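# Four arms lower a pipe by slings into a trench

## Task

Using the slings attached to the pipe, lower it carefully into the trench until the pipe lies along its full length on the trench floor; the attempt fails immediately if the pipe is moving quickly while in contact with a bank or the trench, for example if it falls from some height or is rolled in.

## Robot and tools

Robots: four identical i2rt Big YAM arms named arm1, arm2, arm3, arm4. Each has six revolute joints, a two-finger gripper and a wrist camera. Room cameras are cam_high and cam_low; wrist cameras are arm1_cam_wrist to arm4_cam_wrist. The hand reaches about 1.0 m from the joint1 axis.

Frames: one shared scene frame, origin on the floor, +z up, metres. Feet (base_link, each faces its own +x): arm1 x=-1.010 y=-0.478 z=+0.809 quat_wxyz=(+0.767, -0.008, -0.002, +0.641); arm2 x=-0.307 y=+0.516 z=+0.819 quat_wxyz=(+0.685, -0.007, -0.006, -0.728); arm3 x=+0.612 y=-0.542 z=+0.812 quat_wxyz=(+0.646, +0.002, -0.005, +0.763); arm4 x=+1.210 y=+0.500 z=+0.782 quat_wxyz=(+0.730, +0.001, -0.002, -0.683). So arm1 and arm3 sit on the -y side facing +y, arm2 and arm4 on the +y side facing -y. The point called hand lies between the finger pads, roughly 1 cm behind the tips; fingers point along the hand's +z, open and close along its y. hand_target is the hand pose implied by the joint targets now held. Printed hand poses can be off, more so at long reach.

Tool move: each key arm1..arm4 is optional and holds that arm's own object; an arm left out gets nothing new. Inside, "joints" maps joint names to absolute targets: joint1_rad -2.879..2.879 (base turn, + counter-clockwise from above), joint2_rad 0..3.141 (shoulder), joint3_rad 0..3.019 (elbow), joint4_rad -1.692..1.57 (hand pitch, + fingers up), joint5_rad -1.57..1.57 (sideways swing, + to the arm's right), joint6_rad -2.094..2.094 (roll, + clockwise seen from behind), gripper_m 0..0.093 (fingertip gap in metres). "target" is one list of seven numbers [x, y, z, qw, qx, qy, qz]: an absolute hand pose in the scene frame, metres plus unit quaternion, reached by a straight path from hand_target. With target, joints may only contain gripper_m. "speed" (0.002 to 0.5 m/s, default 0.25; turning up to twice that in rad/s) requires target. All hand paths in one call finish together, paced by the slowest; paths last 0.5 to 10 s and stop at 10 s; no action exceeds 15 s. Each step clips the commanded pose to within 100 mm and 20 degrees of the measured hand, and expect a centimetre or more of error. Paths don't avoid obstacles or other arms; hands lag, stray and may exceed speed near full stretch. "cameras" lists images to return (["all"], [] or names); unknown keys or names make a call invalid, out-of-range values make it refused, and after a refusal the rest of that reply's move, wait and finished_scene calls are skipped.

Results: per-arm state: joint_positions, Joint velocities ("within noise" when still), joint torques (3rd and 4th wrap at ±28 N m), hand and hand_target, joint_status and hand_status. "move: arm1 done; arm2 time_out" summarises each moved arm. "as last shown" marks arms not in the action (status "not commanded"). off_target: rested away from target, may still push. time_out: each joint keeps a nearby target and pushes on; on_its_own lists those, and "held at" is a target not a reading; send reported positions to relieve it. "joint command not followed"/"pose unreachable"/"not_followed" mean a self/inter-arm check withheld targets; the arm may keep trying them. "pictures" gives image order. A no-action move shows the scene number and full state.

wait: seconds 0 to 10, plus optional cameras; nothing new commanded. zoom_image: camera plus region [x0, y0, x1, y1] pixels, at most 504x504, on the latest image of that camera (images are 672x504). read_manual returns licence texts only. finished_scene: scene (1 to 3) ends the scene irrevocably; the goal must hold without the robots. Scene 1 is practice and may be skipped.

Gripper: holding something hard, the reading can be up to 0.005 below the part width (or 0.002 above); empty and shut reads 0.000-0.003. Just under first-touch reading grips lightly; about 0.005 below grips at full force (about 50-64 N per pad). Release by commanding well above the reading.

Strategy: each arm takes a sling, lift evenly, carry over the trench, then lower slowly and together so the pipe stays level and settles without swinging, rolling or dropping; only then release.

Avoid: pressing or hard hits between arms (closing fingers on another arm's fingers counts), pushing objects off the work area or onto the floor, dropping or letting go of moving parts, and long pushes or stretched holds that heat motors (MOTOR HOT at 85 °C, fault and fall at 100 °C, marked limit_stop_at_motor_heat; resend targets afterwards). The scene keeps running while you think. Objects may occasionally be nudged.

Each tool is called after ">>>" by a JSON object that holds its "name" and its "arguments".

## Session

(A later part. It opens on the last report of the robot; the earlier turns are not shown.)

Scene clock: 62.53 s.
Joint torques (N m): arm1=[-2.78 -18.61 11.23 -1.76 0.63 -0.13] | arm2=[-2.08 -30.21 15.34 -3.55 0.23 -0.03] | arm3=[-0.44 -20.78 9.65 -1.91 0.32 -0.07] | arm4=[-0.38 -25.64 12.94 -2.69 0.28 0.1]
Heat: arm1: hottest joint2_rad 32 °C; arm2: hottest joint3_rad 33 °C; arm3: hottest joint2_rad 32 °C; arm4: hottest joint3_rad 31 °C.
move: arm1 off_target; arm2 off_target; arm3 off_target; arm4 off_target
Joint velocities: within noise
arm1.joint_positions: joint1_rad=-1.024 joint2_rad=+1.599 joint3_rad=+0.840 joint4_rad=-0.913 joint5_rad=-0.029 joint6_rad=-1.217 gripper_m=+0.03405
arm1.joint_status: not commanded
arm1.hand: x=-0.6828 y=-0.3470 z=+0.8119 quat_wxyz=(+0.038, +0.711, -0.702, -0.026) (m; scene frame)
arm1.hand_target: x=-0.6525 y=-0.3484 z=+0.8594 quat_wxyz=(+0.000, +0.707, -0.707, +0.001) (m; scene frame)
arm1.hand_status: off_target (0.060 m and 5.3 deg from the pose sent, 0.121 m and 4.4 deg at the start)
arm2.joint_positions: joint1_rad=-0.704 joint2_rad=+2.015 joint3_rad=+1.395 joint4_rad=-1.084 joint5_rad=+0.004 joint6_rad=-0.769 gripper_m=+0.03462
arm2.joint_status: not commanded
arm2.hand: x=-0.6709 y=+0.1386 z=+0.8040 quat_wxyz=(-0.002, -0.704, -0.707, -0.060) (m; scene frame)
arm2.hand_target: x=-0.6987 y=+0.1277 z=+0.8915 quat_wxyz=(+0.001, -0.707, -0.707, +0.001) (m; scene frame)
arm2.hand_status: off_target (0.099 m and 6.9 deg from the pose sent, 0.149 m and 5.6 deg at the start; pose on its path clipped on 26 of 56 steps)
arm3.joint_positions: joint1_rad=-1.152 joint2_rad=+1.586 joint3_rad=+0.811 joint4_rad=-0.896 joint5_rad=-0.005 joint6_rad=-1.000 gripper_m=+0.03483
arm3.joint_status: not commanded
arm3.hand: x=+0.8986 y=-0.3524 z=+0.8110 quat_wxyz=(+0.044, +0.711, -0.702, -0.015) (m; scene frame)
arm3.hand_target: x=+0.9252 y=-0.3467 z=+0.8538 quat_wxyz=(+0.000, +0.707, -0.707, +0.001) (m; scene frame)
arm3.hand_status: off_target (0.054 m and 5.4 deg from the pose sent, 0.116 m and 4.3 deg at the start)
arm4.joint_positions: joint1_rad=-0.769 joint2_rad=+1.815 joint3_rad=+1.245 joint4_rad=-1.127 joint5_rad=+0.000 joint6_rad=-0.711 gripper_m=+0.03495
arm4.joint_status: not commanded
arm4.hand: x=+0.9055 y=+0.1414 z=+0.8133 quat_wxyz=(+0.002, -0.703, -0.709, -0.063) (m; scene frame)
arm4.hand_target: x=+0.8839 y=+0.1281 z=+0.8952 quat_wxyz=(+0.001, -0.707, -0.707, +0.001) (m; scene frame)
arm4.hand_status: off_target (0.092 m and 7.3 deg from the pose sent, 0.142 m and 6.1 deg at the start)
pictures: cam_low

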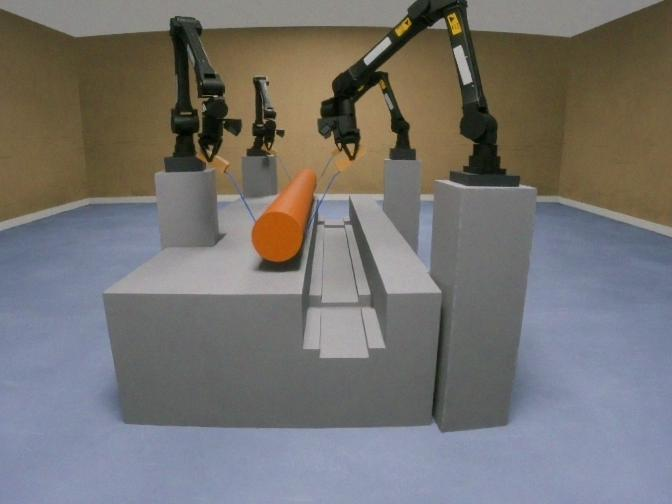

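>>> {"name": "move", "arguments": {"arm1": {"target": [-0.650, -0.282, 0.877, 0, 0.7071, -0.7071, 0], "speed": 0.07}, "arm2": {"target": [-0.702, 0.190, 0.892, 0, -0.7071, -0.7071, 0], "speed": 0.07}, "arm3": {"target": [0.927, -0.278, 0.871, 0, 0.7071, -0.7071, 0], "speed": 0.07}, "arm4": {"target": [0.880, 0.190, 0.892, 0, -0.7071, -0.7071, 0], "speed": 0.07}, "cameras": ["cam_low"]}}

>>> {"name": "move", "arguments": {"arm1": {"target": [-0.650, -0.203, 0.883, 0, 0.7071, -0.7071, 0], "speed": 0.08}, "arm2": {"target": [-0.702, 0.271, 0.870, 0, -0.7071, -0.7071, 0], "speed": 0.08}, "arm3": {"target": [0.927, -0.199, 0.883, 0, 0.7071, -0.7071, 0], "speed": 0.08}, "arm4": {"target": [0.878, 0.271, 0.874, 0, -0.7071, -0.7071, 0], "speed": 0.08}, "cameras": ["cam_low"]}}

>>> {"name": "zoom_image", "arguments": {"camera": "cam_low", "region": [240, 130, 430, 370]}}

Scene clock: 70.33 s.
Joint torques (N m): arm1=[-2.43 -16.97 12.62 -1.47 0.49 -0.08] | arm2=[-3.78 -28.16 10.61 -1.92 0.44 -0.12] | arm3=[-0.5 -21.07 10.5 -1.81 0.36 -0.01] | arm4=[-1.96 -23.65 8.83 -1.22 0.43 -0.15]
Heat: arm1: hottest joint2_rad 33 °C; arm2: hottest joint2_rad 36 °C; arm3: hottest joint2_rad 32 °C; arm4: hottest joint3_rad 32 °C.
move: arm1 off_target; arm2 off_target; arm3 off_target; arm4 off_target
Joint velocities: within noise
arm1.joint_positions: joint1_rad=-0.875 joint2_rad=+1.600 joint3_rad=+0.931 joint4_rad=-0.976 joint5_rad=-0.027 joint6_rad=-1.074 gripper_m=+0.03405
arm1.joint_status: not commanded
arm1.hand: x=-0.6807 y=-0.2853 z=+0.8367 quat_wxyz=(+0.030, +0.714, -0.700, -0.015) (m; scene frame)
arm1.hand_target: x=-0.6521 y=-0.2829 z=+0.8762 quat_wxyz=(-0.001, +0.707, -0.707, +0.001) (m; scene frame)
arm1.hand_status: off_target (0.051 m and 4.0 deg from the pose sent, 0.098 m and 5.3 deg at the start)
arm2.joint_positions: joint1_rad=-0.770 joint2_rad=+1.913 joint3_rad=+1.301 joint4_rad=-1.073 joint5_rad=+0.002 joint6_rad=-0.848 gripper_m=+0.03462
arm2.joint_status: not commanded
arm2.hand: x=-0.6752 y=+0.1818 z=+0.8265 quat_wxyz=(-0.007, -0.700, -0.712, -0.050) (m; scene frame)
arm2.hand_target: x=-0.6996 y=+0.1907 z=+0.8881 quat_wxyz=(+0.002, -0.707, -0.707, +0.000) (m; scene frame)
arm2.hand_status: off_target (0.071 m and 5.9 deg from the pose sent, 0.106 m and 6.9 deg at the start)
arm3.joint_positions: joint1_rad=-1.012 joint2_rad=+1.635 joint3_rad=+0.938 joint4_rad=-0.962 joint5_rad=-0.007 joint6_rad=-0.865 gripper_m=+0.03483
arm3.joint_status: not commanded
arm3.hand: x=+0.9000 y=-0.2872 z=+0.8292 quat_wxyz=(+0.039, +0.713, -0.700, -0.009) (m; scene frame)
arm3.hand_target: x=+0.9253 y=-0.2791 z=+0.8700 quat_wxyz=(+0.000, +0.707, -0.707, +0.000) (m; scene frame)
arm3.hand_status: off_target (0.051 m and 4.7 deg from the pose sent, 0.100 m and 5.4 deg at the start)
arm4.joint_positions: joint1_rad=-0.842 joint2_rad=+1.710 joint3_rad=+1.155 joint4_rad=-1.120 joint5_rad=-0.003 joint6_rad=-0.783 gripper_m=+0.03495
arm4.joint_status: not commanded
arm4.hand: x=+0.9008 y=+0.1853 z=+0.8319 quat_wxyz=(-0.003, -0.704, -0.709, -0.053) (m; scene frame)
arm4.hand_target: x=+0.8821 y=+0.1907 z=+0.8881 quat_wxyz=(+0.002, -0.707, -0.707, +0.000) (m; scene frame)
arm4.hand_status: off_target (0.064 m and 6.0 deg from the pose sent, 0.096 m and 7.3 deg at the start)
pictures: cam_low

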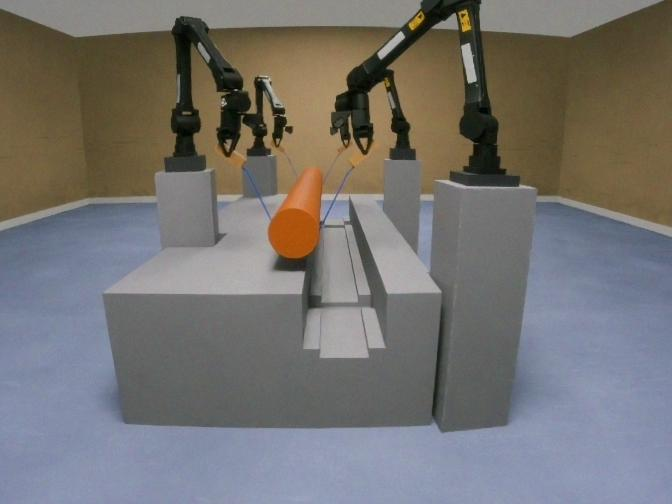

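Scene clock: 72.63 s.
Joint torques (N m): arm1=[-2.84 -18.96 12.38 -1.42 0.52 -0.02] | arm2=[-3.72 -25.11 9.69 -1.68 0.47 -0.11] | arm3=[-0.5 -24.35 10.89 -2.02 0.31 0.01] | arm4=[-2.2 -20.42 8.34 -0.98 0.52 -0.14]
Heat: arm1: hottest joint2_rad 33 °C; arm2: hottest joint2_rad 36 °C; arm3: hottest joint2_rad 32 °C; arm4: hottest joint3_rad 32 °C.
move: arm1 off_target; arm2 off_target; arm3 off_target; arm4 off_target
Joint velocities: within noise
arm1.joint_positions: joint1_rad=-0.719 joint2_rad=+1.697 joint3_rad=+1.064 joint4_rad=-1.012 joint5_rad=-0.029 joint6_rad=-0.922 gripper_m=+0.03405
arm1.joint_status: not commanded
arm1.hand: x=-0.6801 y=-0.2084 z=+0.8373 quat_wxyz=(+0.034, +0.715, -0.698, -0.011) (m; scene frame)
arm1.hand_target: x=-0.6523 y=-0.2044 z=+0.8820 quat_wxyz=(-0.001, +0.707, -0.707, +0.001) (m; scene frame)
arm1.hand_status: off_target (0.055 m and 4.3 deg from the pose sent, 0.099 m and 4.0 deg at the start)
arm2.joint_positions: joint1_rad=-0.904 joint2_rad=+1.821 joint3_rad=+1.129 joint4_rad=-0.983 joint5_rad=+0.001 joint6_rad=-0.983 gripper_m=+0.03462
arm2.joint_status: not commanded
arm2.hand: x=-0.6771 y=+0.2603 z=+0.8170 quat_wxyz=(-0.015, -0.700, -0.713, -0.044) (m; scene frame)
arm2.hand_target: x=-0.7001 y=+0.2713 z=+0.8667 quat_wxyz=(+0.001, -0.707, -0.707, -0.001) (m; scene frame)
arm2.hand_status: off_target (0.060 m and 5.4 deg from the pose sent, 0.103 m and 5.9 deg at the start)
arm3.joint_positions: joint1_rad=-0.881 joint2_rad=+1.756 joint3_rad=+1.113 joint4_rad=-1.024 joint5_rad=-0.007 joint6_rad=-0.737 gripper_m=+0.03483
arm3.joint_status: not commanded
arm3.hand: x=+0.9005 y=-0.2098 z=+0.8326 quat_wxyz=(+0.043, +0.714, -0.699, -0.003) (m; scene frame)
arm3.hand_target: x=+0.9251 y=-0.2007 z=+0.8817 quat_wxyz=(+0.000, +0.707, -0.707, +0.000) (m; scene frame)
arm3.hand_status: off_target (0.058 m and 5.1 deg from the pose sent, 0.107 m and 4.7 deg at the start)
arm4.joint_positions: joint1_rad=-0.991 joint2_rad=+1.597 joint3_rad=+0.991 joint4_rad=-1.060 joint5_rad=-0.006 joint6_rad=-0.934 gripper_m=+0.03495
arm4.joint_status: not commanded
arm4.hand: x=+0.8979 y=+0.2646 z=+0.8261 quat_wxyz=(-0.012, -0.703, -0.709, -0.047) (m; scene frame)
arm4.hand_target: x=+0.8796 y=+0.2712 z=+0.8710 quat_wxyz=(+0.002, -0.708, -0.707, +0.000) (m; scene frame)
arm4.hand_status: off_target (0.052 m and 5.6 deg from the pose sent, 0.098 m and 6.0 deg at the start)
pictures: cam_low

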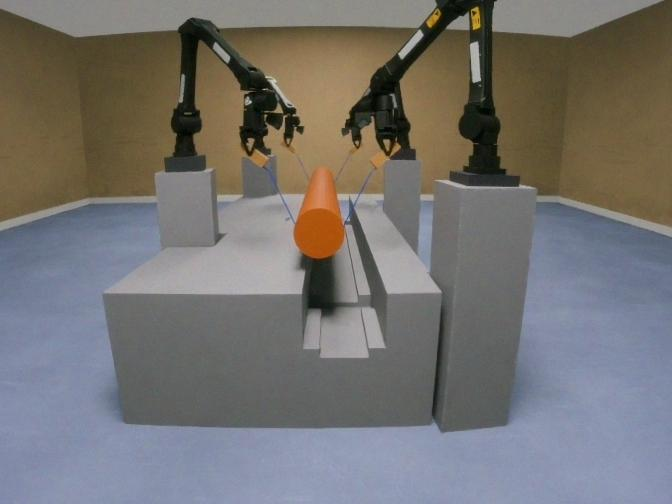

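Scaled by 2.100.

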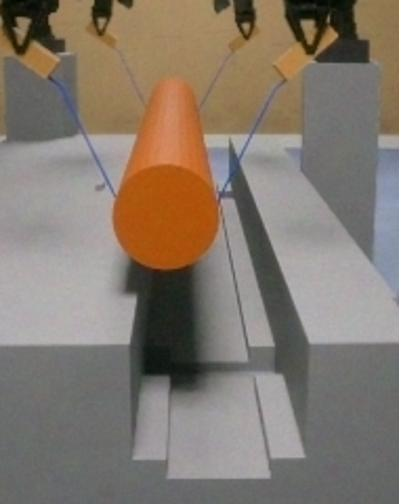

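>>> {"name": "move", "arguments": {"arm1": {"target": [-0.650, -0.064, 0.866, 0, 0.7071, -0.7071, 0], "speed": 0.08}, "arm2": {"target": [-0.702, 0.290, 0.855, 0, -0.7071, -0.7071, 0], "speed": 0.08}, "arm3": {"target": [0.927, -0.064, 0.869, 0, 0.7071, -0.7071, 0], "speed": 0.08}, "arm4": {"target": [0.879, 0.284, 0.860, 0, -0.7071, -0.7071, 0], "speed": 0.08}, "cameras": ["cam_low"]}}

>>> {"name": "zoom_image", "arguments": {"camera": "cam_low", "region": [240, 130, 430, 370]}}

Scene clock: 80.00 s.
Joint torques (N m): arm1=[-1.38 -24.7 13.56 -1.46 0.12 0.02] | arm2=[-3.02 -24.64 9.52 -1.25 -0.03 -0.09] | arm3=[0.5 -31.5 12.44 -1.77 0.02 -0.05] | arm4=[-1.61 -19.9 8.5 -0.58 0.14 -0.13]
Heat: arm1: hottest joint3_rad 34 °C; arm2: hottest joint2_rad 37 °C; arm3: hottest joint2_rad 33 °C; arm4: hottest joint3_rad 32 °C.
move: arm1 off_target; arm2 off_target; arm3 off_target; arm4 off_target
Joint velocities: within noise
arm1.joint_positions: joint1_rad=-0.530 joint2_rad=+1.948 joint3_rad=+1.331 joint4_rad=-1.062 joint5_rad=-0.021 joint6_rad=-0.720 gripper_m=+0.03405
arm1.joint_status: not commanded
arm1.hand: x=-0.6811 y=-0.0894 z=+0.8021 quat_wxyz=(+0.053, +0.710, -0.703, +0.002) (m; scene frame)
arm1.hand_target: x=-0.6533 y=-0.0675 z=+0.8656 quat_wxyz=(-0.001, +0.707, -0.707, +0.000) (m; scene frame)
arm1.hand_status: off_target (0.075 m and 6.1 deg from the pose sent, 0.150 m and 4.2 deg at the start)
arm2.joint_positions: joint1_rad=-0.949 joint2_rad=+1.820 joint3_rad=+1.079 joint4_rad=-0.949 joint5_rad=+0.014 joint6_rad=-1.020 gripper_m=+0.03462
arm2.joint_status: not commanded
arm2.hand: x=-0.6755 y=+0.2876 z=+0.8028 quat_wxyz=(-0.012, -0.702, -0.710, -0.053) (m; scene frame)
arm2.hand_target: x=-0.7001 y=+0.2907 z=+0.8523 quat_wxyz=(+0.002, -0.707, -0.707, -0.001) (m; scene frame)
arm2.hand_status: off_target (0.059 m and 6.3 deg from the pose sent, 0.054 m and 5.5 deg at the start)
arm3.joint_positions: joint1_rad=-0.738 joint2_rad=+2.034 joint3_rad=+1.429 joint4_rad=-1.107 joint5_rad=-0.001 joint6_rad=-0.579 gripper_m=+0.03483
arm3.joint_status: not commanded
arm3.hand: x=+0.9005 y=-0.0959 z=+0.7955 quat_wxyz=(+0.065, +0.708, -0.703, +0.012) (m; scene frame)
arm3.hand_target: x=+0.9239 y=-0.0685 z=+0.8683 quat_wxyz=(-0.001, +0.707, -0.707, +0.000) (m; scene frame)
arm3.hand_status: off_target (0.084 m and 7.5 deg from the pose sent, 0.153 m and 5.1 deg at the start)
arm4.joint_positions: joint1_rad=-1.026 joint2_rad=+1.597 joint3_rad=+0.943 joint4_rad=-1.030 joint5_rad=+0.004 joint6_rad=-0.960 gripper_m=+0.03495
arm4.joint_status: not commanded
arm4.hand: x=+0.9018 y=+0.2857 z=+0.8119 quat_wxyz=(-0.010, -0.706, -0.706, -0.057) (m; scene frame)
arm4.hand_target: x=+0.8808 y=+0.2847 z=+0.8576 quat_wxyz=(+0.002, -0.707, -0.707, -0.001) (m; scene frame)
arm4.hand_status: off_target (0.053 m and 6.6 deg from the pose sent, 0.043 m and 5.6 deg at the start)
pictures: cam_low

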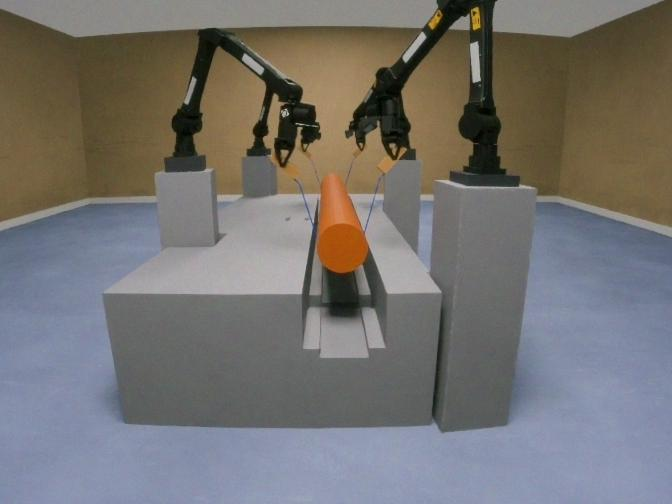

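Scaled by 2.100.

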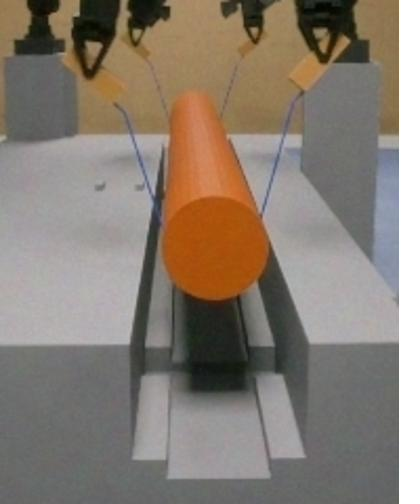

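>>> {"name": "move", "arguments": {"arm1": {"target": [-0.650, -0.060, 0.756, 0, 0.7071, -0.7071, 0], "speed": 0.06}, "arm2": {"target": [-0.702, 0.294, 0.740, 0, -0.7071, -0.7071, 0], "speed": 0.06}, "arm3": {"target": [0.927, -0.071, 0.757, 0, 0.7071, -0.7071, 0], "speed": 0.06}, "arm4": {"target": [0.879, 0.281, 0.745, 0, -0.7071, -0.7071, 0], "speed": 0.06}, "cameras": ["cam_low"]}}

>>> {"name": "zoom_image", "arguments": {"camera": "cam_low", "region": [240, 130, 430, 370]}}

Scene clock: 85.90 s.
Joint torques (N m): arm1=[-1.49 -25.93 7.86 -0.14 0.06 0.03] | arm2=[-3.14 -22.65 7.13 -0.87 -0.04 -0.04] | arm3=[0.09 -31.97 7.27 -0.62 -0.01 -0.09] | arm4=[-1.26 -18.26 6.15 -0.29 0.07 -0.09]
Heat: arm1: hottest joint3_rad 36 °C; arm2: hottest joint2_rad 37 °C; arm3: hottest joint2_rad 34 °C; arm4: hottest joint3_rad 32 °C.
move: arm1 off_target; arm2 off_target; arm3 off_target; arm4 off_target
Joint velocities: within noise
arm1.joint_positions: joint1_rad=-0.524 joint2_rad=+2.119 joint3_rad=+1.331 joint4_rad=-0.867 joint5_rad=-0.019 joint6_rad=-0.716 gripper_m=+0.03405
arm1.joint_status: not commanded
arm1.hand: x=-0.6714 y=-0.0758 z=+0.7124 quat_wxyz=(+0.041, +0.711, -0.702, +0.002) (m; scene frame)
arm1.hand_target: x=-0.6510 y=-0.0611 z=+0.7553 quat_wxyz=(+0.000, +0.707, -0.707, +0.000) (m; scene frame)
arm1.hand_status: off_target (0.051 m and 4.7 deg from the pose sent, 0.063 m and 6.1 deg at the start)
arm2.joint_positions: joint1_rad=-0.960 joint2_rad=+2.001 joint3_rad=+1.009 joint4_rad=-0.666 joint5_rad=+0.013 joint6_rad=-1.038 gripper_m=+0.03462
arm2.joint_status: not commanded
arm2.hand: x=-0.6745 y=+0.2926 z=+0.7055 quat_wxyz=(-0.010, -0.701, -0.713, -0.037) (m; scene frame)
arm2.hand_target: x=-0.7011 y=+0.2945 z=+0.7388 quat_wxyz=(+0.001, -0.707, -0.707, +0.000) (m; scene frame)
arm2.hand_status: off_target (0.044 m and 4.5 deg from the pose sent, 0.068 m and 6.3 deg at the start)
arm3.joint_positions: joint1_rad=-0.738 joint2_rad=+2.178 joint3_rad=+1.389 joint4_rad=-0.889 joint5_rad=+0.000 joint6_rad=-0.578 gripper_m=+0.03484
arm3.joint_status: not commanded
arm3.hand: x=+0.9038 y=-0.0909 z=+0.7046 quat_wxyz=(+0.048, +0.708, -0.705, +0.009) (m; scene frame)
arm3.hand_target: x=+0.9259 y=-0.0725 z=+0.7559 quat_wxyz=(+0.000, +0.707, -0.707, +0.001) (m; scene frame)
arm3.hand_status: off_target (0.061 m and 5.6 deg from the pose sent, 0.053 m and 7.5 deg at the start)
arm4.joint_positions: joint1_rad=-1.026 joint2_rad=+1.785 joint3_rad=+0.844 joint4_rad=-0.710 joint5_rad=+0.005 joint6_rad=-0.962 gripper_m=+0.03495
arm4.joint_status: not commanded
arm4.hand: x=+0.9030 y=+0.2862 z=+0.7134 quat_wxyz=(-0.007, -0.705, -0.708, -0.041) (m; scene frame)
arm4.hand_target: x=+0.8798 y=+0.2814 z=+0.7438 quat_wxyz=(+0.001, -0.707, -0.707, +0.000) (m; scene frame)
arm4.hand_status: off_target (0.040 m and 4.7 deg from the pose sent, 0.071 m and 6.6 deg at the start)
pictures: cam_low

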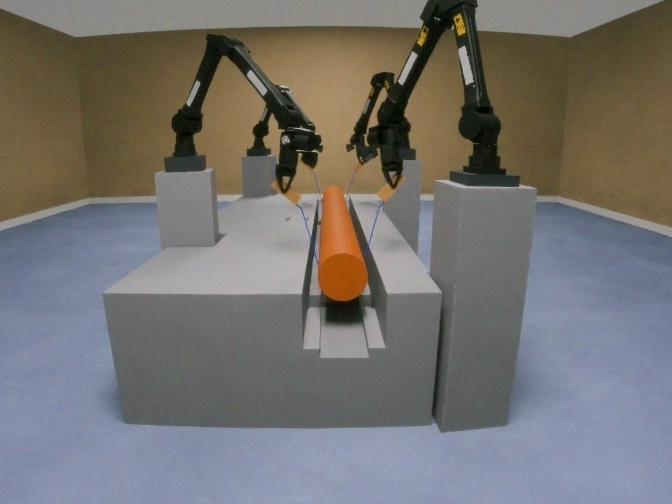

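Scaled by 2.100.

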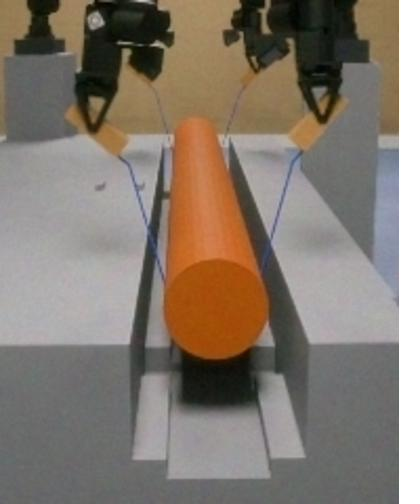

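>>> {"name": "move", "arguments": {"arm1": {"target": [-0.650, -0.067, 0.658, 0, 0.7071, -0.7071, 0], "speed": 0.05}, "arm2": {"target": [-0.702, 0.285, 0.649, 0, -0.7071, -0.7071, 0], "speed": 0.05}, "arm3": {"target": [0.927, -0.079, 0.660, 0, 0.7071, -0.7071, 0], "speed": 0.05}, "arm4": {"target": [0.879, 0.272, 0.649, 0, -0.7071, -0.7071, 0], "speed": 0.05}, "cameras": ["cam_low"]}}

>>> {"name": "zoom_image", "arguments": {"camera": "cam_low", "region": [295, 270, 395, 370]}}

>>> {"name": "zoom_image", "arguments": {"camera": "cam_low", "region": [300, 185, 380, 245]}}

Scene clock: 93.97 s.
Joint torques (N m): arm1=[-2.02 -25.76 6.12 0.25 0.12 -0.08] | arm2=[-2.02 -22.83 6.58 -1.09 -0.08 0.08] | arm3=[-0.56 -31.38 5.68 -0.64 -0.02 -0.14] | arm4=[-0.03 -19.08 4.33 -0.17 0.08 0.11]
Heat: arm1: hottest joint3_rad 36 °C; arm2: hottest joint2_rad 38 °C; arm3: hottest joint2_rad 35 °C; arm4: hottest joint3_rad 32 °C.
move: arm1 off_target; arm2 off_target; arm3 off_target; arm4 off_target
Joint velocities: within noise
arm1.joint_positions: joint1_rad=-0.524 joint2_rad=+2.283 joint3_rad=+1.317 joint4_rad=-0.670 joint5_rad=-0.019 joint6_rad=-0.715 gripper_m=+0.03405
arm1.joint_status: not commanded
arm1.hand: x=-0.6728 y=-0.0797 z=+0.6232 quat_wxyz=(+0.032, +0.711, -0.703, +0.001) (m; scene frame)
arm1.hand_target: x=-0.6505 y=-0.0677 z=+0.6574 quat_wxyz=(+0.000, +0.707, -0.707, +0.000) (m; scene frame)
arm1.hand_status: off_target (0.044 m and 3.7 deg from the pose sent, 0.059 m and 4.7 deg at the start)
arm2.joint_positions: joint1_rad=-0.960 joint2_rad=+2.210 joint3_rad=+1.014 joint4_rad=-0.465 joint5_rad=+0.013 joint6_rad=-1.036 gripper_m=+0.03462
arm2.joint_status: not commanded
arm2.hand: x=-0.6667 y=+0.2958 z=+0.6173 quat_wxyz=(-0.010, -0.701, -0.712, -0.039) (m; scene frame)
arm2.hand_target: x=-0.7009 y=+0.2859 z=+0.6486 quat_wxyz=(+0.000, -0.707, -0.707, +0.000) (m; scene frame)
arm2.hand_status: off_target (0.049 m and 4.7 deg from the pose sent, 0.063 m and 4.5 deg at the start)
arm3.joint_positions: joint1_rad=-0.738 joint2_rad=+2.336 joint3_rad=+1.368 joint4_rad=-0.695 joint5_rad=+0.001 joint6_rad=-0.581 gripper_m=+0.03484
arm3.joint_status: not commanded
arm3.hand: x=+0.8990 y=-0.0980 z=+0.6145 quat_wxyz=(+0.040, +0.709, -0.704, +0.008) (m; scene frame)
arm3.hand_target: x=+0.9261 y=-0.0803 z=+0.6588 quat_wxyz=(+0.000, +0.707, -0.707, +0.001) (m; scene frame)
arm3.hand_status: off_target (0.057 m and 4.7 deg from the pose sent, 0.052 m and 5.6 deg at the start)
arm4.joint_positions: joint1_rad=-1.026 joint2_rad=+2.029 joint3_rad=+0.838 joint4_rad=-0.455 joint5_rad=+0.003 joint6_rad=-0.962 gripper_m=+0.03495
arm4.joint_status: not commanded
arm4.hand: x=+0.9038 y=+0.2858 z=+0.6216 quat_wxyz=(-0.008, -0.706, -0.708, -0.038) (m; scene frame)
arm4.hand_target: x=+0.8799 y=+0.2725 z=+0.6482 quat_wxyz=(+0.000, -0.707, -0.707, +0.000) (m; scene frame)
arm4.hand_status: off_target (0.039 m and 4.4 deg from the pose sent, 0.070 m and 4.7 deg at the start)
pictures: cam_low

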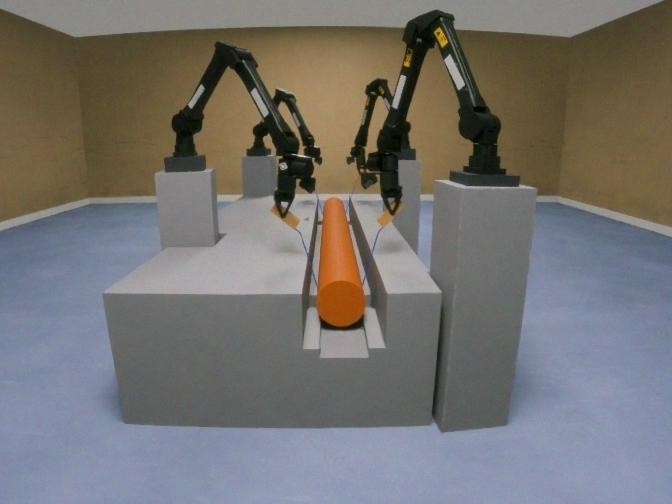

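Scaled by 5.040.

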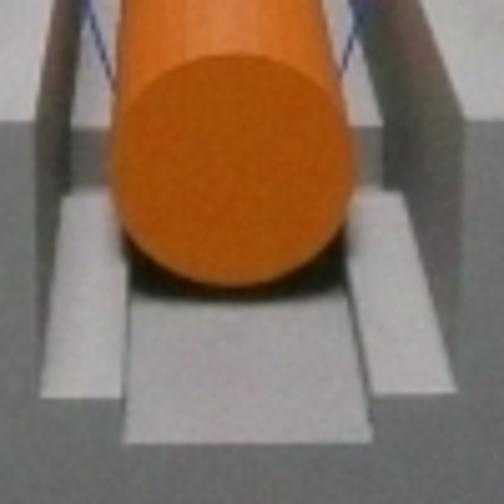

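Scaled by 6.300.

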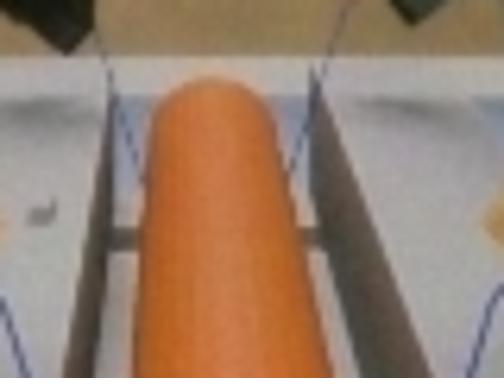

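>>> {"name": "move", "arguments": {"arm1": {"target": [-0.650, -0.073, 0.621, 0, 0.7071, -0.7071, 0], "speed": 0.03}, "arm2": {"target": [-0.702, 0.281, 0.616, 0, -0.7071, -0.7071, 0], "speed": 0.03}, "arm3": {"target": [0.927, -0.077, 0.624, 0, 0.7071, -0.7071, 0], "speed": 0.03}, "arm4": {"target": [0.879, 0.274, 0.615, 0, -0.7071, -0.7071, 0], "speed": 0.03}, "cameras": ["cam_low"]}}

>>> {"name": "zoom_image", "arguments": {"camera": "cam_low", "region": [295, 270, 395, 370]}}

>>> {"name": "zoom_image", "arguments": {"camera": "cam_low", "region": [300, 185, 380, 245]}}

Scene clock: 100.07 s.
Joint torques (N m): arm1=[-2.96 -24.29 5.74 0.2 0.12 -0.09] | arm2=[-1.61 -22.07 5.85 -0.83 0.01 0.11] | arm3=[-0.56 -28.51 6.84 -0.42 -0.09 -0.11] | arm4=[-0.44 -16.97 4.38 0.14 0.1 0.05]
Heat: arm1: hottest joint3_rad 36 °C; arm2: hottest joint2_rad 37 °C; arm3: hottest joint2_rad 37 °C; arm4: hottest joint3_rad 32 °C.
move: arm1 off_target; arm2 off_target; arm3 off_target; arm4 off_target
Joint velocities: within noise
arm1.joint_positions: joint1_rad=-0.524 joint2_rad=+2.330 joint3_rad=+1.317 joint4_rad=-0.606 joint5_rad=-0.019 joint6_rad=-0.715 gripper_m=+0.03405
arm1.joint_status: not commanded
arm1.hand: x=-0.6722 y=-0.0797 z=+0.5988 quat_wxyz=(+0.023, +0.711, -0.703, +0.000) (m; scene frame)
arm1.hand_target: x=-0.6503 y=-0.0735 z=+0.6208 quat_wxyz=(+0.000, +0.707, -0.707, +0.000) (m; scene frame)
arm1.hand_status: off_target (0.032 m and 2.7 deg from the pose sent, 0.024 m and 3.7 deg at the start)
arm2.joint_positions: joint1_rad=-0.960 joint2_rad=+2.282 joint3_rad=+1.043 joint4_rad=-0.412 joint5_rad=+0.010 joint6_rad=-1.033 gripper_m=+0.03462
arm2.joint_status: not commanded
arm2.hand: x=-0.6711 y=+0.2922 z=+0.5908 quat_wxyz=(-0.010, -0.703, -0.711, -0.033) (m; scene frame)
arm2.hand_target: x=-0.7012 y=+0.2817 z=+0.6159 quat_wxyz=(+0.000, -0.707, -0.707, +0.000) (m; scene frame)
arm2.hand_status: off_target (0.041 m and 4.1 deg from the pose sent, 0.038 m and 4.7 deg at the start)
arm3.joint_positions: joint1_rad=-0.738 joint2_rad=+2.373 joint3_rad=+1.368 joint4_rad=-0.646 joint5_rad=+0.002 joint6_rad=-0.582 gripper_m=+0.03484
arm3.joint_status: not commanded
arm3.hand: x=+0.8988 y=-0.0987 z=+0.5944 quat_wxyz=(+0.035, +0.710, -0.703, +0.007) (m; scene frame)
arm3.hand_target: x=+0.9263 y=-0.0783 z=+0.6244 quat_wxyz=(+0.000, +0.707, -0.707, +0.001) (m; scene frame)
arm3.hand_status: off_target (0.046 m and 4.1 deg from the pose sent, 0.036 m and 4.7 deg at the start)
arm4.joint_positions: joint1_rad=-1.026 joint2_rad=+2.093 joint3_rad=+0.838 joint4_rad=-0.380 joint5_rad=+0.003 joint6_rad=-0.962 gripper_m=+0.03495
arm4.joint_status: not commanded
arm4.hand: x=+0.9046 y=+0.2862 z=+0.5977 quat_wxyz=(-0.007, -0.706, -0.708, -0.032) (m; scene frame)
arm4.hand_target: x=+0.8796 y=+0.2744 z=+0.6151 quat_wxyz=(+0.000, -0.707, -0.707, +0.000) (m; scene frame)
arm4.hand_status: off_target (0.033 m and 3.8 deg from the pose sent, 0.028 m and 4.4 deg at the start)
pictures: cam_low

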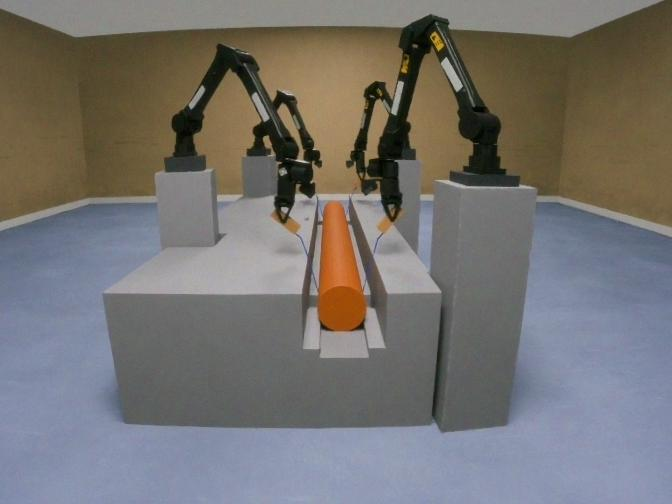

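Scaled by 5.040.

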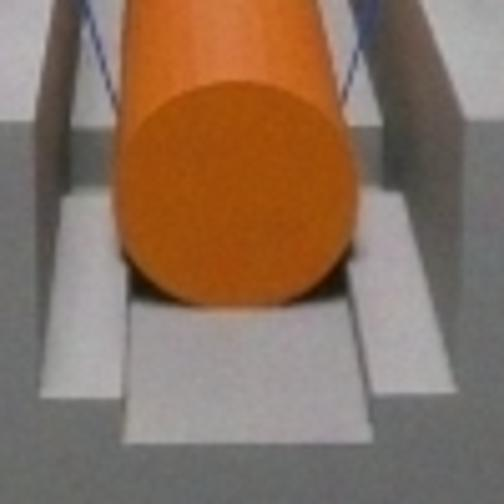

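Scaled by 6.300.

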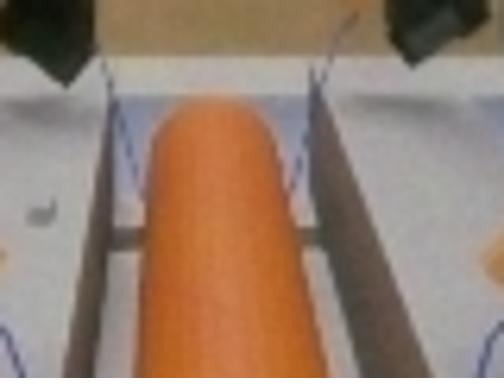

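>>> {"name": "move", "arguments": {"arm1": {"target": [-0.654, -0.082, 0.586, 0, 0.7071, -0.7071, 0], "speed": 0.035}, "arm2": {"target": [-0.698, 0.283, 0.586, 0, -0.7071, -0.7071, 0], "speed": 0.035}, "arm3": {"target": [0.923, -0.087, 0.589, 0, 0.7071, -0.7071, 0], "speed": 0.035}, "arm4": {"target": [0.882, 0.278, 0.586, 0, -0.7071, -0.7071, 0], "speed": 0.035}, "cameras": ["cam_low"]}}

>>> {"name": "zoom_image", "arguments": {"camera": "cam_low", "region": [295, 270, 395, 370]}}

>>> {"name": "zoom_image", "arguments": {"camera": "cam_low", "region": [300, 185, 380, 245]}}

Scene clock: 107.30 s.
Joint torques (N m): arm1=[-1.38 -18.9 5.04 0.92 0.08 -0.08] | arm2=[-1.61 -17.38 5.97 0.01 -0.08 0.11] | arm3=[0.38 -23.06 6 0.38 -0.13 -0.07] | arm4=[-0.38 -13.51 4.31 0.62 0.08 0.01]
Heat: arm1: hottest joint2_rad 35 °C; arm2: hottest joint2_rad 38 °C; arm3: hottest joint2_rad 38 °C; arm4: hottest joint3_rad 32 °C.
move: arm1 off_target; arm2 off_target; arm3 off_target; arm4 off_target
Joint velocities: within noise
arm1.joint_positions: joint1_rad=-0.542 joint2_rad=+2.333 joint3_rad=+1.317 joint4_rad=-0.551 joint5_rad=-0.019 joint6_rad=-0.721 gripper_m=+0.03405
arm1.joint_status: not commanded
arm1.hand: x=-0.6571 y=-0.0764 z=+0.5970 quat_wxyz=(-0.003, +0.707, -0.707, -0.002) (m; scene frame)
arm1.hand_target: x=-0.6542 y=-0.0822 z=+0.5862 quat_wxyz=(+0.000, +0.707, -0.707, +0.000) (m; scene frame)
arm1.hand_status: off_target (0.013 m and 0.4 deg from the pose sent, 0.022 m and 2.7 deg at the start)
arm2.joint_positions: joint1_rad=-0.960 joint2_rad=+2.299 joint3_rad=+1.051 joint4_rad=-0.371 joint5_rad=+0.012 joint6_rad=-1.033 gripper_m=+0.03462
arm2.joint_status: not commanded
arm2.hand: x=-0.6787 y=+0.2878 z=+0.5841 quat_wxyz=(-0.005, -0.703, -0.711, -0.018) (m; scene frame)
arm2.hand_target: x=-0.6978 y=+0.2833 z=+0.5865 quat_wxyz=(+0.000, -0.707, -0.707, +0.000) (m; scene frame)
arm2.hand_status: off_target (0.020 m and 2.3 deg from the pose sent, 0.029 m and 4.0 deg at the start)
arm3.joint_positions: joint1_rad=-0.755 joint2_rad=+2.374 joint3_rad=+1.368 joint4_rad=-0.590 joint5_rad=+0.002 joint6_rad=-0.591 gripper_m=+0.03484
arm3.joint_status: not commanded
arm3.hand: x=+0.9134 y=-0.0924 z=+0.5931 quat_wxyz=(+0.008, +0.708, -0.707, +0.001) (m; scene frame)
arm3.hand_target: x=+0.9229 y=-0.0873 z=+0.5893 quat_wxyz=(+0.000, +0.707, -0.707, +0.000) (m; scene frame)
arm3.hand_status: off_target (0.012 m and 0.9 deg from the pose sent, 0.027 m and 4.1 deg at the start)
arm4.joint_positions: joint1_rad=-1.030 joint2_rad=+2.130 joint3_rad=+0.838 joint4_rad=-0.317 joint5_rad=+0.003 joint6_rad=-0.962 gripper_m=+0.03495
arm4.joint_status: not commanded
arm4.hand: x=+0.9009 y=+0.2857 z=+0.5838 quat_wxyz=(-0.004, -0.708, -0.706, -0.020) (m; scene frame)
arm4.hand_target: x=+0.8823 y=+0.2783 z=+0.5866 quat_wxyz=(+0.000, -0.707, -0.707, +0.000) (m; scene frame)
arm4.hand_status: off_target (0.021 m and 2.3 deg from the pose sent, 0.027 m and 3.7 deg at the start)
pictures: cam_low

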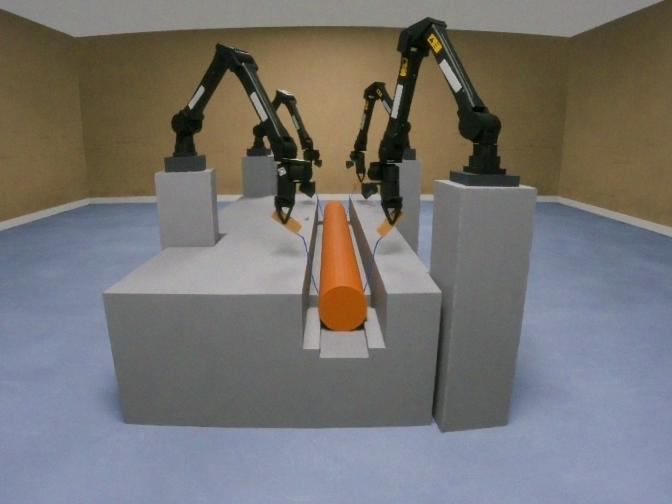

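Scaled by 5.040.

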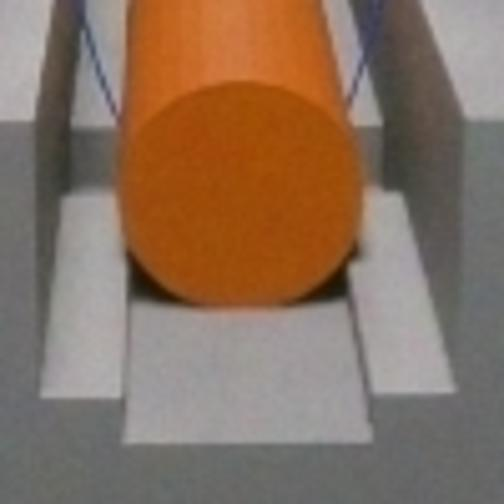

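Scaled by 6.300.

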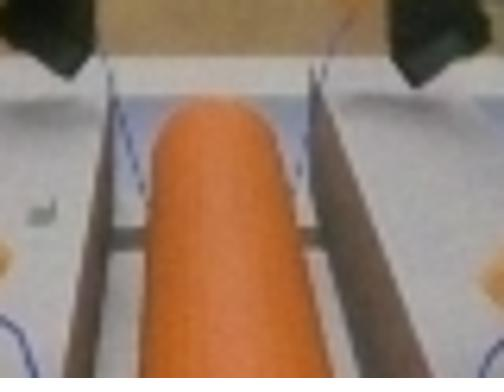

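>>> {"name": "move", "arguments": {"arm1": {"target": [-0.662, -0.125, 0.508, -0.1228, 0.6964, -0.6964, -0.1228], "speed": 0.1}, "arm2": {"target": [-0.686, 0.291, 0.510, -0.1228, -0.6964, -0.6964, 0.1228], "speed": 0.1}, "arm3": {"target": [0.916, -0.128, 0.508, -0.1228, 0.6964, -0.6964, -0.1228], "speed": 0.1}, "arm4": {"target": [0.891, 0.286, 0.510, -0.1228, -0.6964, -0.6964, 0.1228], "speed": 0.1}, "cameras": ["cam_low"]}}

>>> {"name": "zoom_image", "arguments": {"camera": "cam_low", "region": [240, 130, 430, 370]}}

Scene clock: 113.07 s.
Joint torques (N m): arm1=[-0.56 -17.55 2.45 1.69 -0.36 -0.11] | arm2=[-1.26 -17.49 1.46 0.49 -0.54 0.08] | arm3=[0.5 -21.6 2.36 1.06 -0.53 -0.08] | arm4=[-0.26 -13.98 0.09 1.1 -0.33 -0.01]
Heat: arm1: hottest joint2_rad 35 °C; arm2: hottest joint2_rad 37 °C; arm3: hottest joint2_rad 37 °C; arm4: hottest joint3_rad 32 °C.
move: arm1 off_target; arm2 done; arm3 done; arm4 done
Joint velocities: within noise
arm1.joint_positions: joint1_rad=-0.680 joint2_rad=+2.467 joint3_rad=+1.117 joint4_rad=+0.017 joint5_rad=-0.275 joint6_rad=-0.819 gripper_m=+0.03405
arm1.joint_status: not commanded
arm1.hand: x=-0.6580 y=-0.1187 z=+0.5191 quat_wxyz=(-0.127, +0.695, -0.697, -0.122) (m; scene frame)
arm1.hand_target: x=-0.6623 y=-0.1252 z=+0.5083 quat_wxyz=(-0.123, +0.696, -0.696, -0.123) (m; scene frame)
arm1.hand_status: off_target (0.013 m and 0.5 deg from the pose sent, 0.102 m and 19.6 deg at the start)
arm2.joint_positions: joint1_rad=-1.090 joint2_rad=+2.503 joint3_rad=+1.030 joint4_rad=+0.021 joint5_rad=-0.300 joint6_rad=-1.134 gripper_m=+0.03462
arm2.joint_status: not commanded
arm2.hand: x=-0.6815 y=+0.2888 z=+0.5091 quat_wxyz=(-0.125, -0.697, -0.697, +0.114) (m; scene frame)
arm2.hand_target: x=-0.6860 y=+0.2911 z=+0.5100 quat_wxyz=(-0.123, -0.696, -0.696, +0.123) (m; scene frame)
arm2.hand_status: done (0.005 m and 1.0 deg from the pose sent, 0.075 m and 21.1 deg at the start)
arm3.joint_positions: joint1_rad=-0.866 joint2_rad=+2.504 joint3_rad=+1.150 joint4_rad=+0.037 joint5_rad=-0.216 joint6_rad=-0.670 gripper_m=+0.03484
arm3.joint_status: not commanded
arm3.hand: x=+0.9135 y=-0.1265 z=+0.5111 quat_wxyz=(-0.119, +0.696, -0.697, -0.121) (m; scene frame)
arm3.hand_target: x=+0.9160 y=-0.1280 z=+0.5081 quat_wxyz=(-0.123, +0.696, -0.696, -0.123) (m; scene frame)
arm3.hand_status: done (0.004 m and 0.5 deg from the pose sent, 0.092 m and 20.7 deg at the start)
arm4.joint_positions: joint1_rad=-1.176 joint2_rad=+2.374 joint3_rad=+0.811 joint4_rad=+0.137 joint5_rad=-0.304 joint6_rad=-1.080 gripper_m=+0.03495
arm4.joint_status: not commanded
arm4.hand: x=+0.8946 y=+0.2850 z=+0.5081 quat_wxyz=(-0.125, -0.700, -0.694, +0.113) (m; scene frame)
arm4.hand_target: x=+0.8908 y=+0.2859 z=+0.5101 quat_wxyz=(-0.123, -0.696, -0.696, +0.123) (m; scene frame)
arm4.hand_status: done (0.004 m and 1.2 deg from the pose sent, 0.074 m and 21.3 deg at the start)
pictures: cam_low

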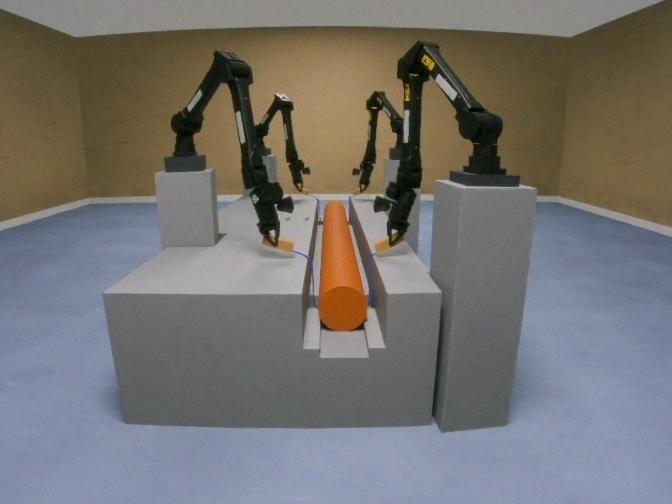

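Scaled by 2.100.

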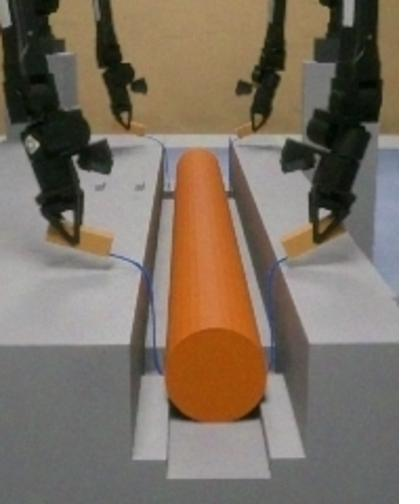

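>>> {"name": "move", "arguments": {"arm1": {"target": [-0.660, -0.127, 0.455, -0.1228, 0.6964, -0.6964, -0.1228], "speed": 0.05}, "arm2": {"target": [-0.685, 0.293, 0.464, -0.1228, -0.6964, -0.6964, 0.1228], "speed": 0.05}, "arm3": {"target": [0.916, -0.130, 0.458, -0.1228, 0.6964, -0.6964, -0.1228], "speed": 0.05}, "arm4": {"target": [0.892, 0.288, 0.464, -0.1228, -0.6964, -0.6964, 0.1228], "speed": 0.05}, "cameras": ["cam_low"]}}

>>> {"name": "zoom_image", "arguments": {"camera": "cam_low", "region": [240, 130, 430, 370]}}

Scene clock: 117.03 s.
Joint torques (N m): arm1=[0.26 -14.92 4.25 1.74 0.21 0.02] | arm2=[-1.32 -14.39 3.34 0.51 0.51 0.14] | arm3=[1.03 -18.96 4.11 1.07 -0.02 0.04] | arm4=[0.15 -11.22 1.4 0.96 0.41 0.09]
Heat: arm1: hottest joint2_rad 35 °C; arm2: hottest joint2_rad 37 °C; arm3: hottest joint2_rad 37 °C; arm4: hottest joint3_rad 32 °C.
move: arm1 off_target; arm2 off_target; arm3 off_target; arm4 off_target
Joint velocities: within noise
arm1.joint_positions: joint1_rad=-0.695 joint2_rad=+2.581 joint3_rad=+1.164 joint4_rad=+0.067 joint5_rad=-0.290 joint6_rad=-0.836 gripper_m=+0.03405
arm1.joint_status: not commanded
arm1.hand: x=-0.6615 y=-0.1293 z=+0.4746 quat_wxyz=(-0.121, +0.695, -0.697, -0.128) (m; scene frame)
arm1.hand_target: x=-0.6606 y=-0.1277 z=+0.4559 quat_wxyz=(-0.123, +0.696, -0.696, -0.123) (m; scene frame)
arm1.hand_status: off_target (0.020 m and 0.6 deg from the pose sent, 0.065 m and 0.5 deg at the start)
arm2.joint_positions: joint1_rad=-1.096 joint2_rad=+2.590 joint3_rad=+1.073 joint4_rad=+0.074 joint5_rad=-0.327 joint6_rad=-1.147 gripper_m=+0.03462
arm2.joint_status: not commanded
arm2.hand: x=-0.6799 y=+0.2870 z=+0.4787 quat_wxyz=(-0.134, -0.691, -0.699, +0.124) (m; scene frame)
arm2.hand_target: x=-0.6845 y=+0.2931 z=+0.4647 quat_wxyz=(-0.123, -0.696, -0.696, +0.123) (m; scene frame)
arm2.hand_status: off_target (0.017 m and 1.5 deg from the pose sent, 0.045 m and 1.0 deg at the start)
arm3.joint_positions: joint1_rad=-0.875 joint2_rad=+2.601 joint3_rad=+1.192 joint4_rad=+0.092 joint5_rad=-0.229 joint6_rad=-0.683 gripper_m=+0.03484
arm3.joint_status: not commanded
arm3.hand: x=+0.9123 y=-0.1320 z=+0.4733 quat_wxyz=(-0.120, +0.697, -0.695, -0.126) (m; scene frame)
arm3.hand_target: x=+0.9156 y=-0.1304 z=+0.4587 quat_wxyz=(-0.123, +0.696, -0.696, -0.123) (m; scene frame)
arm3.hand_status: off_target (0.016 m and 0.5 deg from the pose sent, 0.053 m and 0.5 deg at the start)
arm4.joint_positions: joint1_rad=-1.185 joint2_rad=+2.481 joint3_rad=+0.852 joint4_rad=+0.216 joint5_rad=-0.325 joint6_rad=-1.092 gripper_m=+0.03495
arm4.joint_status: not commanded
arm4.hand: x=+0.8953 y=+0.2852 z=+0.4752 quat_wxyz=(-0.131, -0.696, -0.695, +0.124) (m; scene frame)
arm4.hand_target: x=+0.8923 y=+0.2882 z=+0.4643 quat_wxyz=(-0.123, -0.696, -0.696, +0.123) (m; scene frame)
arm4.hand_status: off_target (0.012 m and 1.0 deg from the pose sent, 0.044 m and 1.2 deg at the start)
pictures: cam_low

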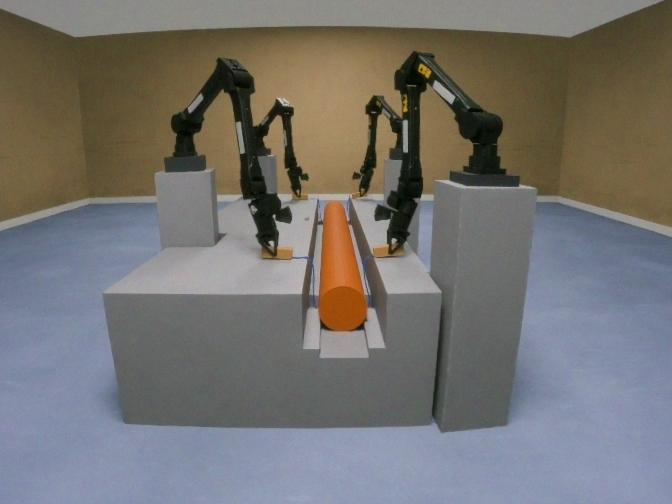

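Scaled by 2.100.

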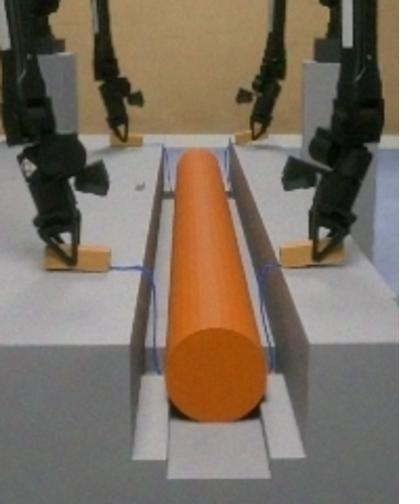

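>>> {"name": "zoom_image", "arguments": {"camera": "cam_low", "region": [280, 170, 390, 215]}}

Scaled by 4.582.

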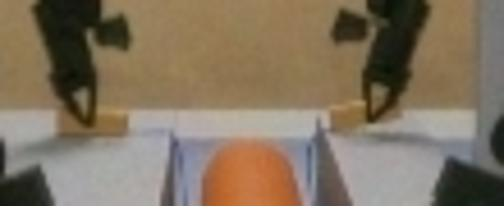

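>>> {"name": "move", "arguments": {"arm2": {"target": [-0.685, 0.293, 0.462, -0.1591, -0.6890, -0.6890, 0.1591], "speed": 0.1}, "arm4": {"target": [0.892, 0.288, 0.463, -0.1410, -0.6929, -0.6929, 0.1410], "speed": 0.1}, "cameras": ["cam_low"]}}

>>> {"name": "zoom_image", "arguments": {"camera": "cam_low", "region": [280, 170, 390, 215]}}

Scene clock: 125.03 s.
Joint torques (N m): arm1=[0.67 -15.09 4.3 1.65 0.17 0.03] | arm2=[-1.26 -15.09 2.58 0.5 0.13 0.11] | arm3=[1.08 -18.96 4.11 1.07 -0.03 0.03] | arm4=[-0.09 -11.4 0.95 1.2 0.2 0.09]
Heat: arm1: hottest joint2_rad 36 °C; arm2: hottest joint2_rad 37 °C; arm3: hottest joint2_rad 37 °C; arm4: hottest joint3_rad 31 °C.
move: arm2 off_target; arm4 done
Joint velocities: within noise
arm1, arm3: as last shown
arm2.joint_positions: joint1_rad=-1.135 joint2_rad=+2.625 joint3_rad=+1.073 joint4_rad=+0.134 joint5_rad=-0.421 joint6_rad=-1.169 gripper_m=+0.03462
arm2.joint_status: not commanded
arm2.hand: x=-0.6796 y=+0.2888 z=+0.4724 quat_wxyz=(-0.168, -0.686, -0.690, +0.156) (m; scene frame)
arm2.hand_target: x=-0.6847 y=+0.2932 z=+0.4624 quat_wxyz=(-0.159, -0.689, -0.689, +0.159) (m; scene frame)
arm2.hand_status: off_target (0.012 m and 1.2 deg from the pose sent, 0.018 m and 5.1 deg at the start)
arm4.joint_positions: joint1_rad=-1.207 joint2_rad=+2.498 joint3_rad=+0.852 joint4_rad=+0.246 joint5_rad=-0.371 joint6_rad=-1.109 gripper_m=+0.03495
arm4.joint_status: not commanded
arm4.hand: x=+0.8948 y=+0.2858 z=+0.4727 quat_wxyz=(-0.148, -0.693, -0.692, +0.139) (m; scene frame)
arm4.hand_target: x=+0.8922 y=+0.2881 z=+0.4633 quat_wxyz=(-0.141, -0.693, -0.693, +0.141) (m; scene frame)
arm4.hand_status: done (0.010 m and 0.8 deg from the pose sent, 0.013 m and 2.3 deg at the start)
pictures: cam_low

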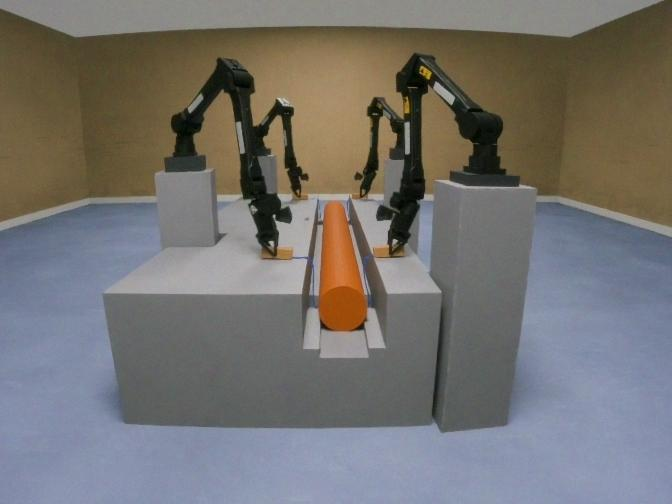

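Scaled by 4.582.

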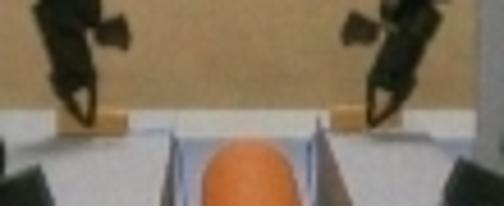

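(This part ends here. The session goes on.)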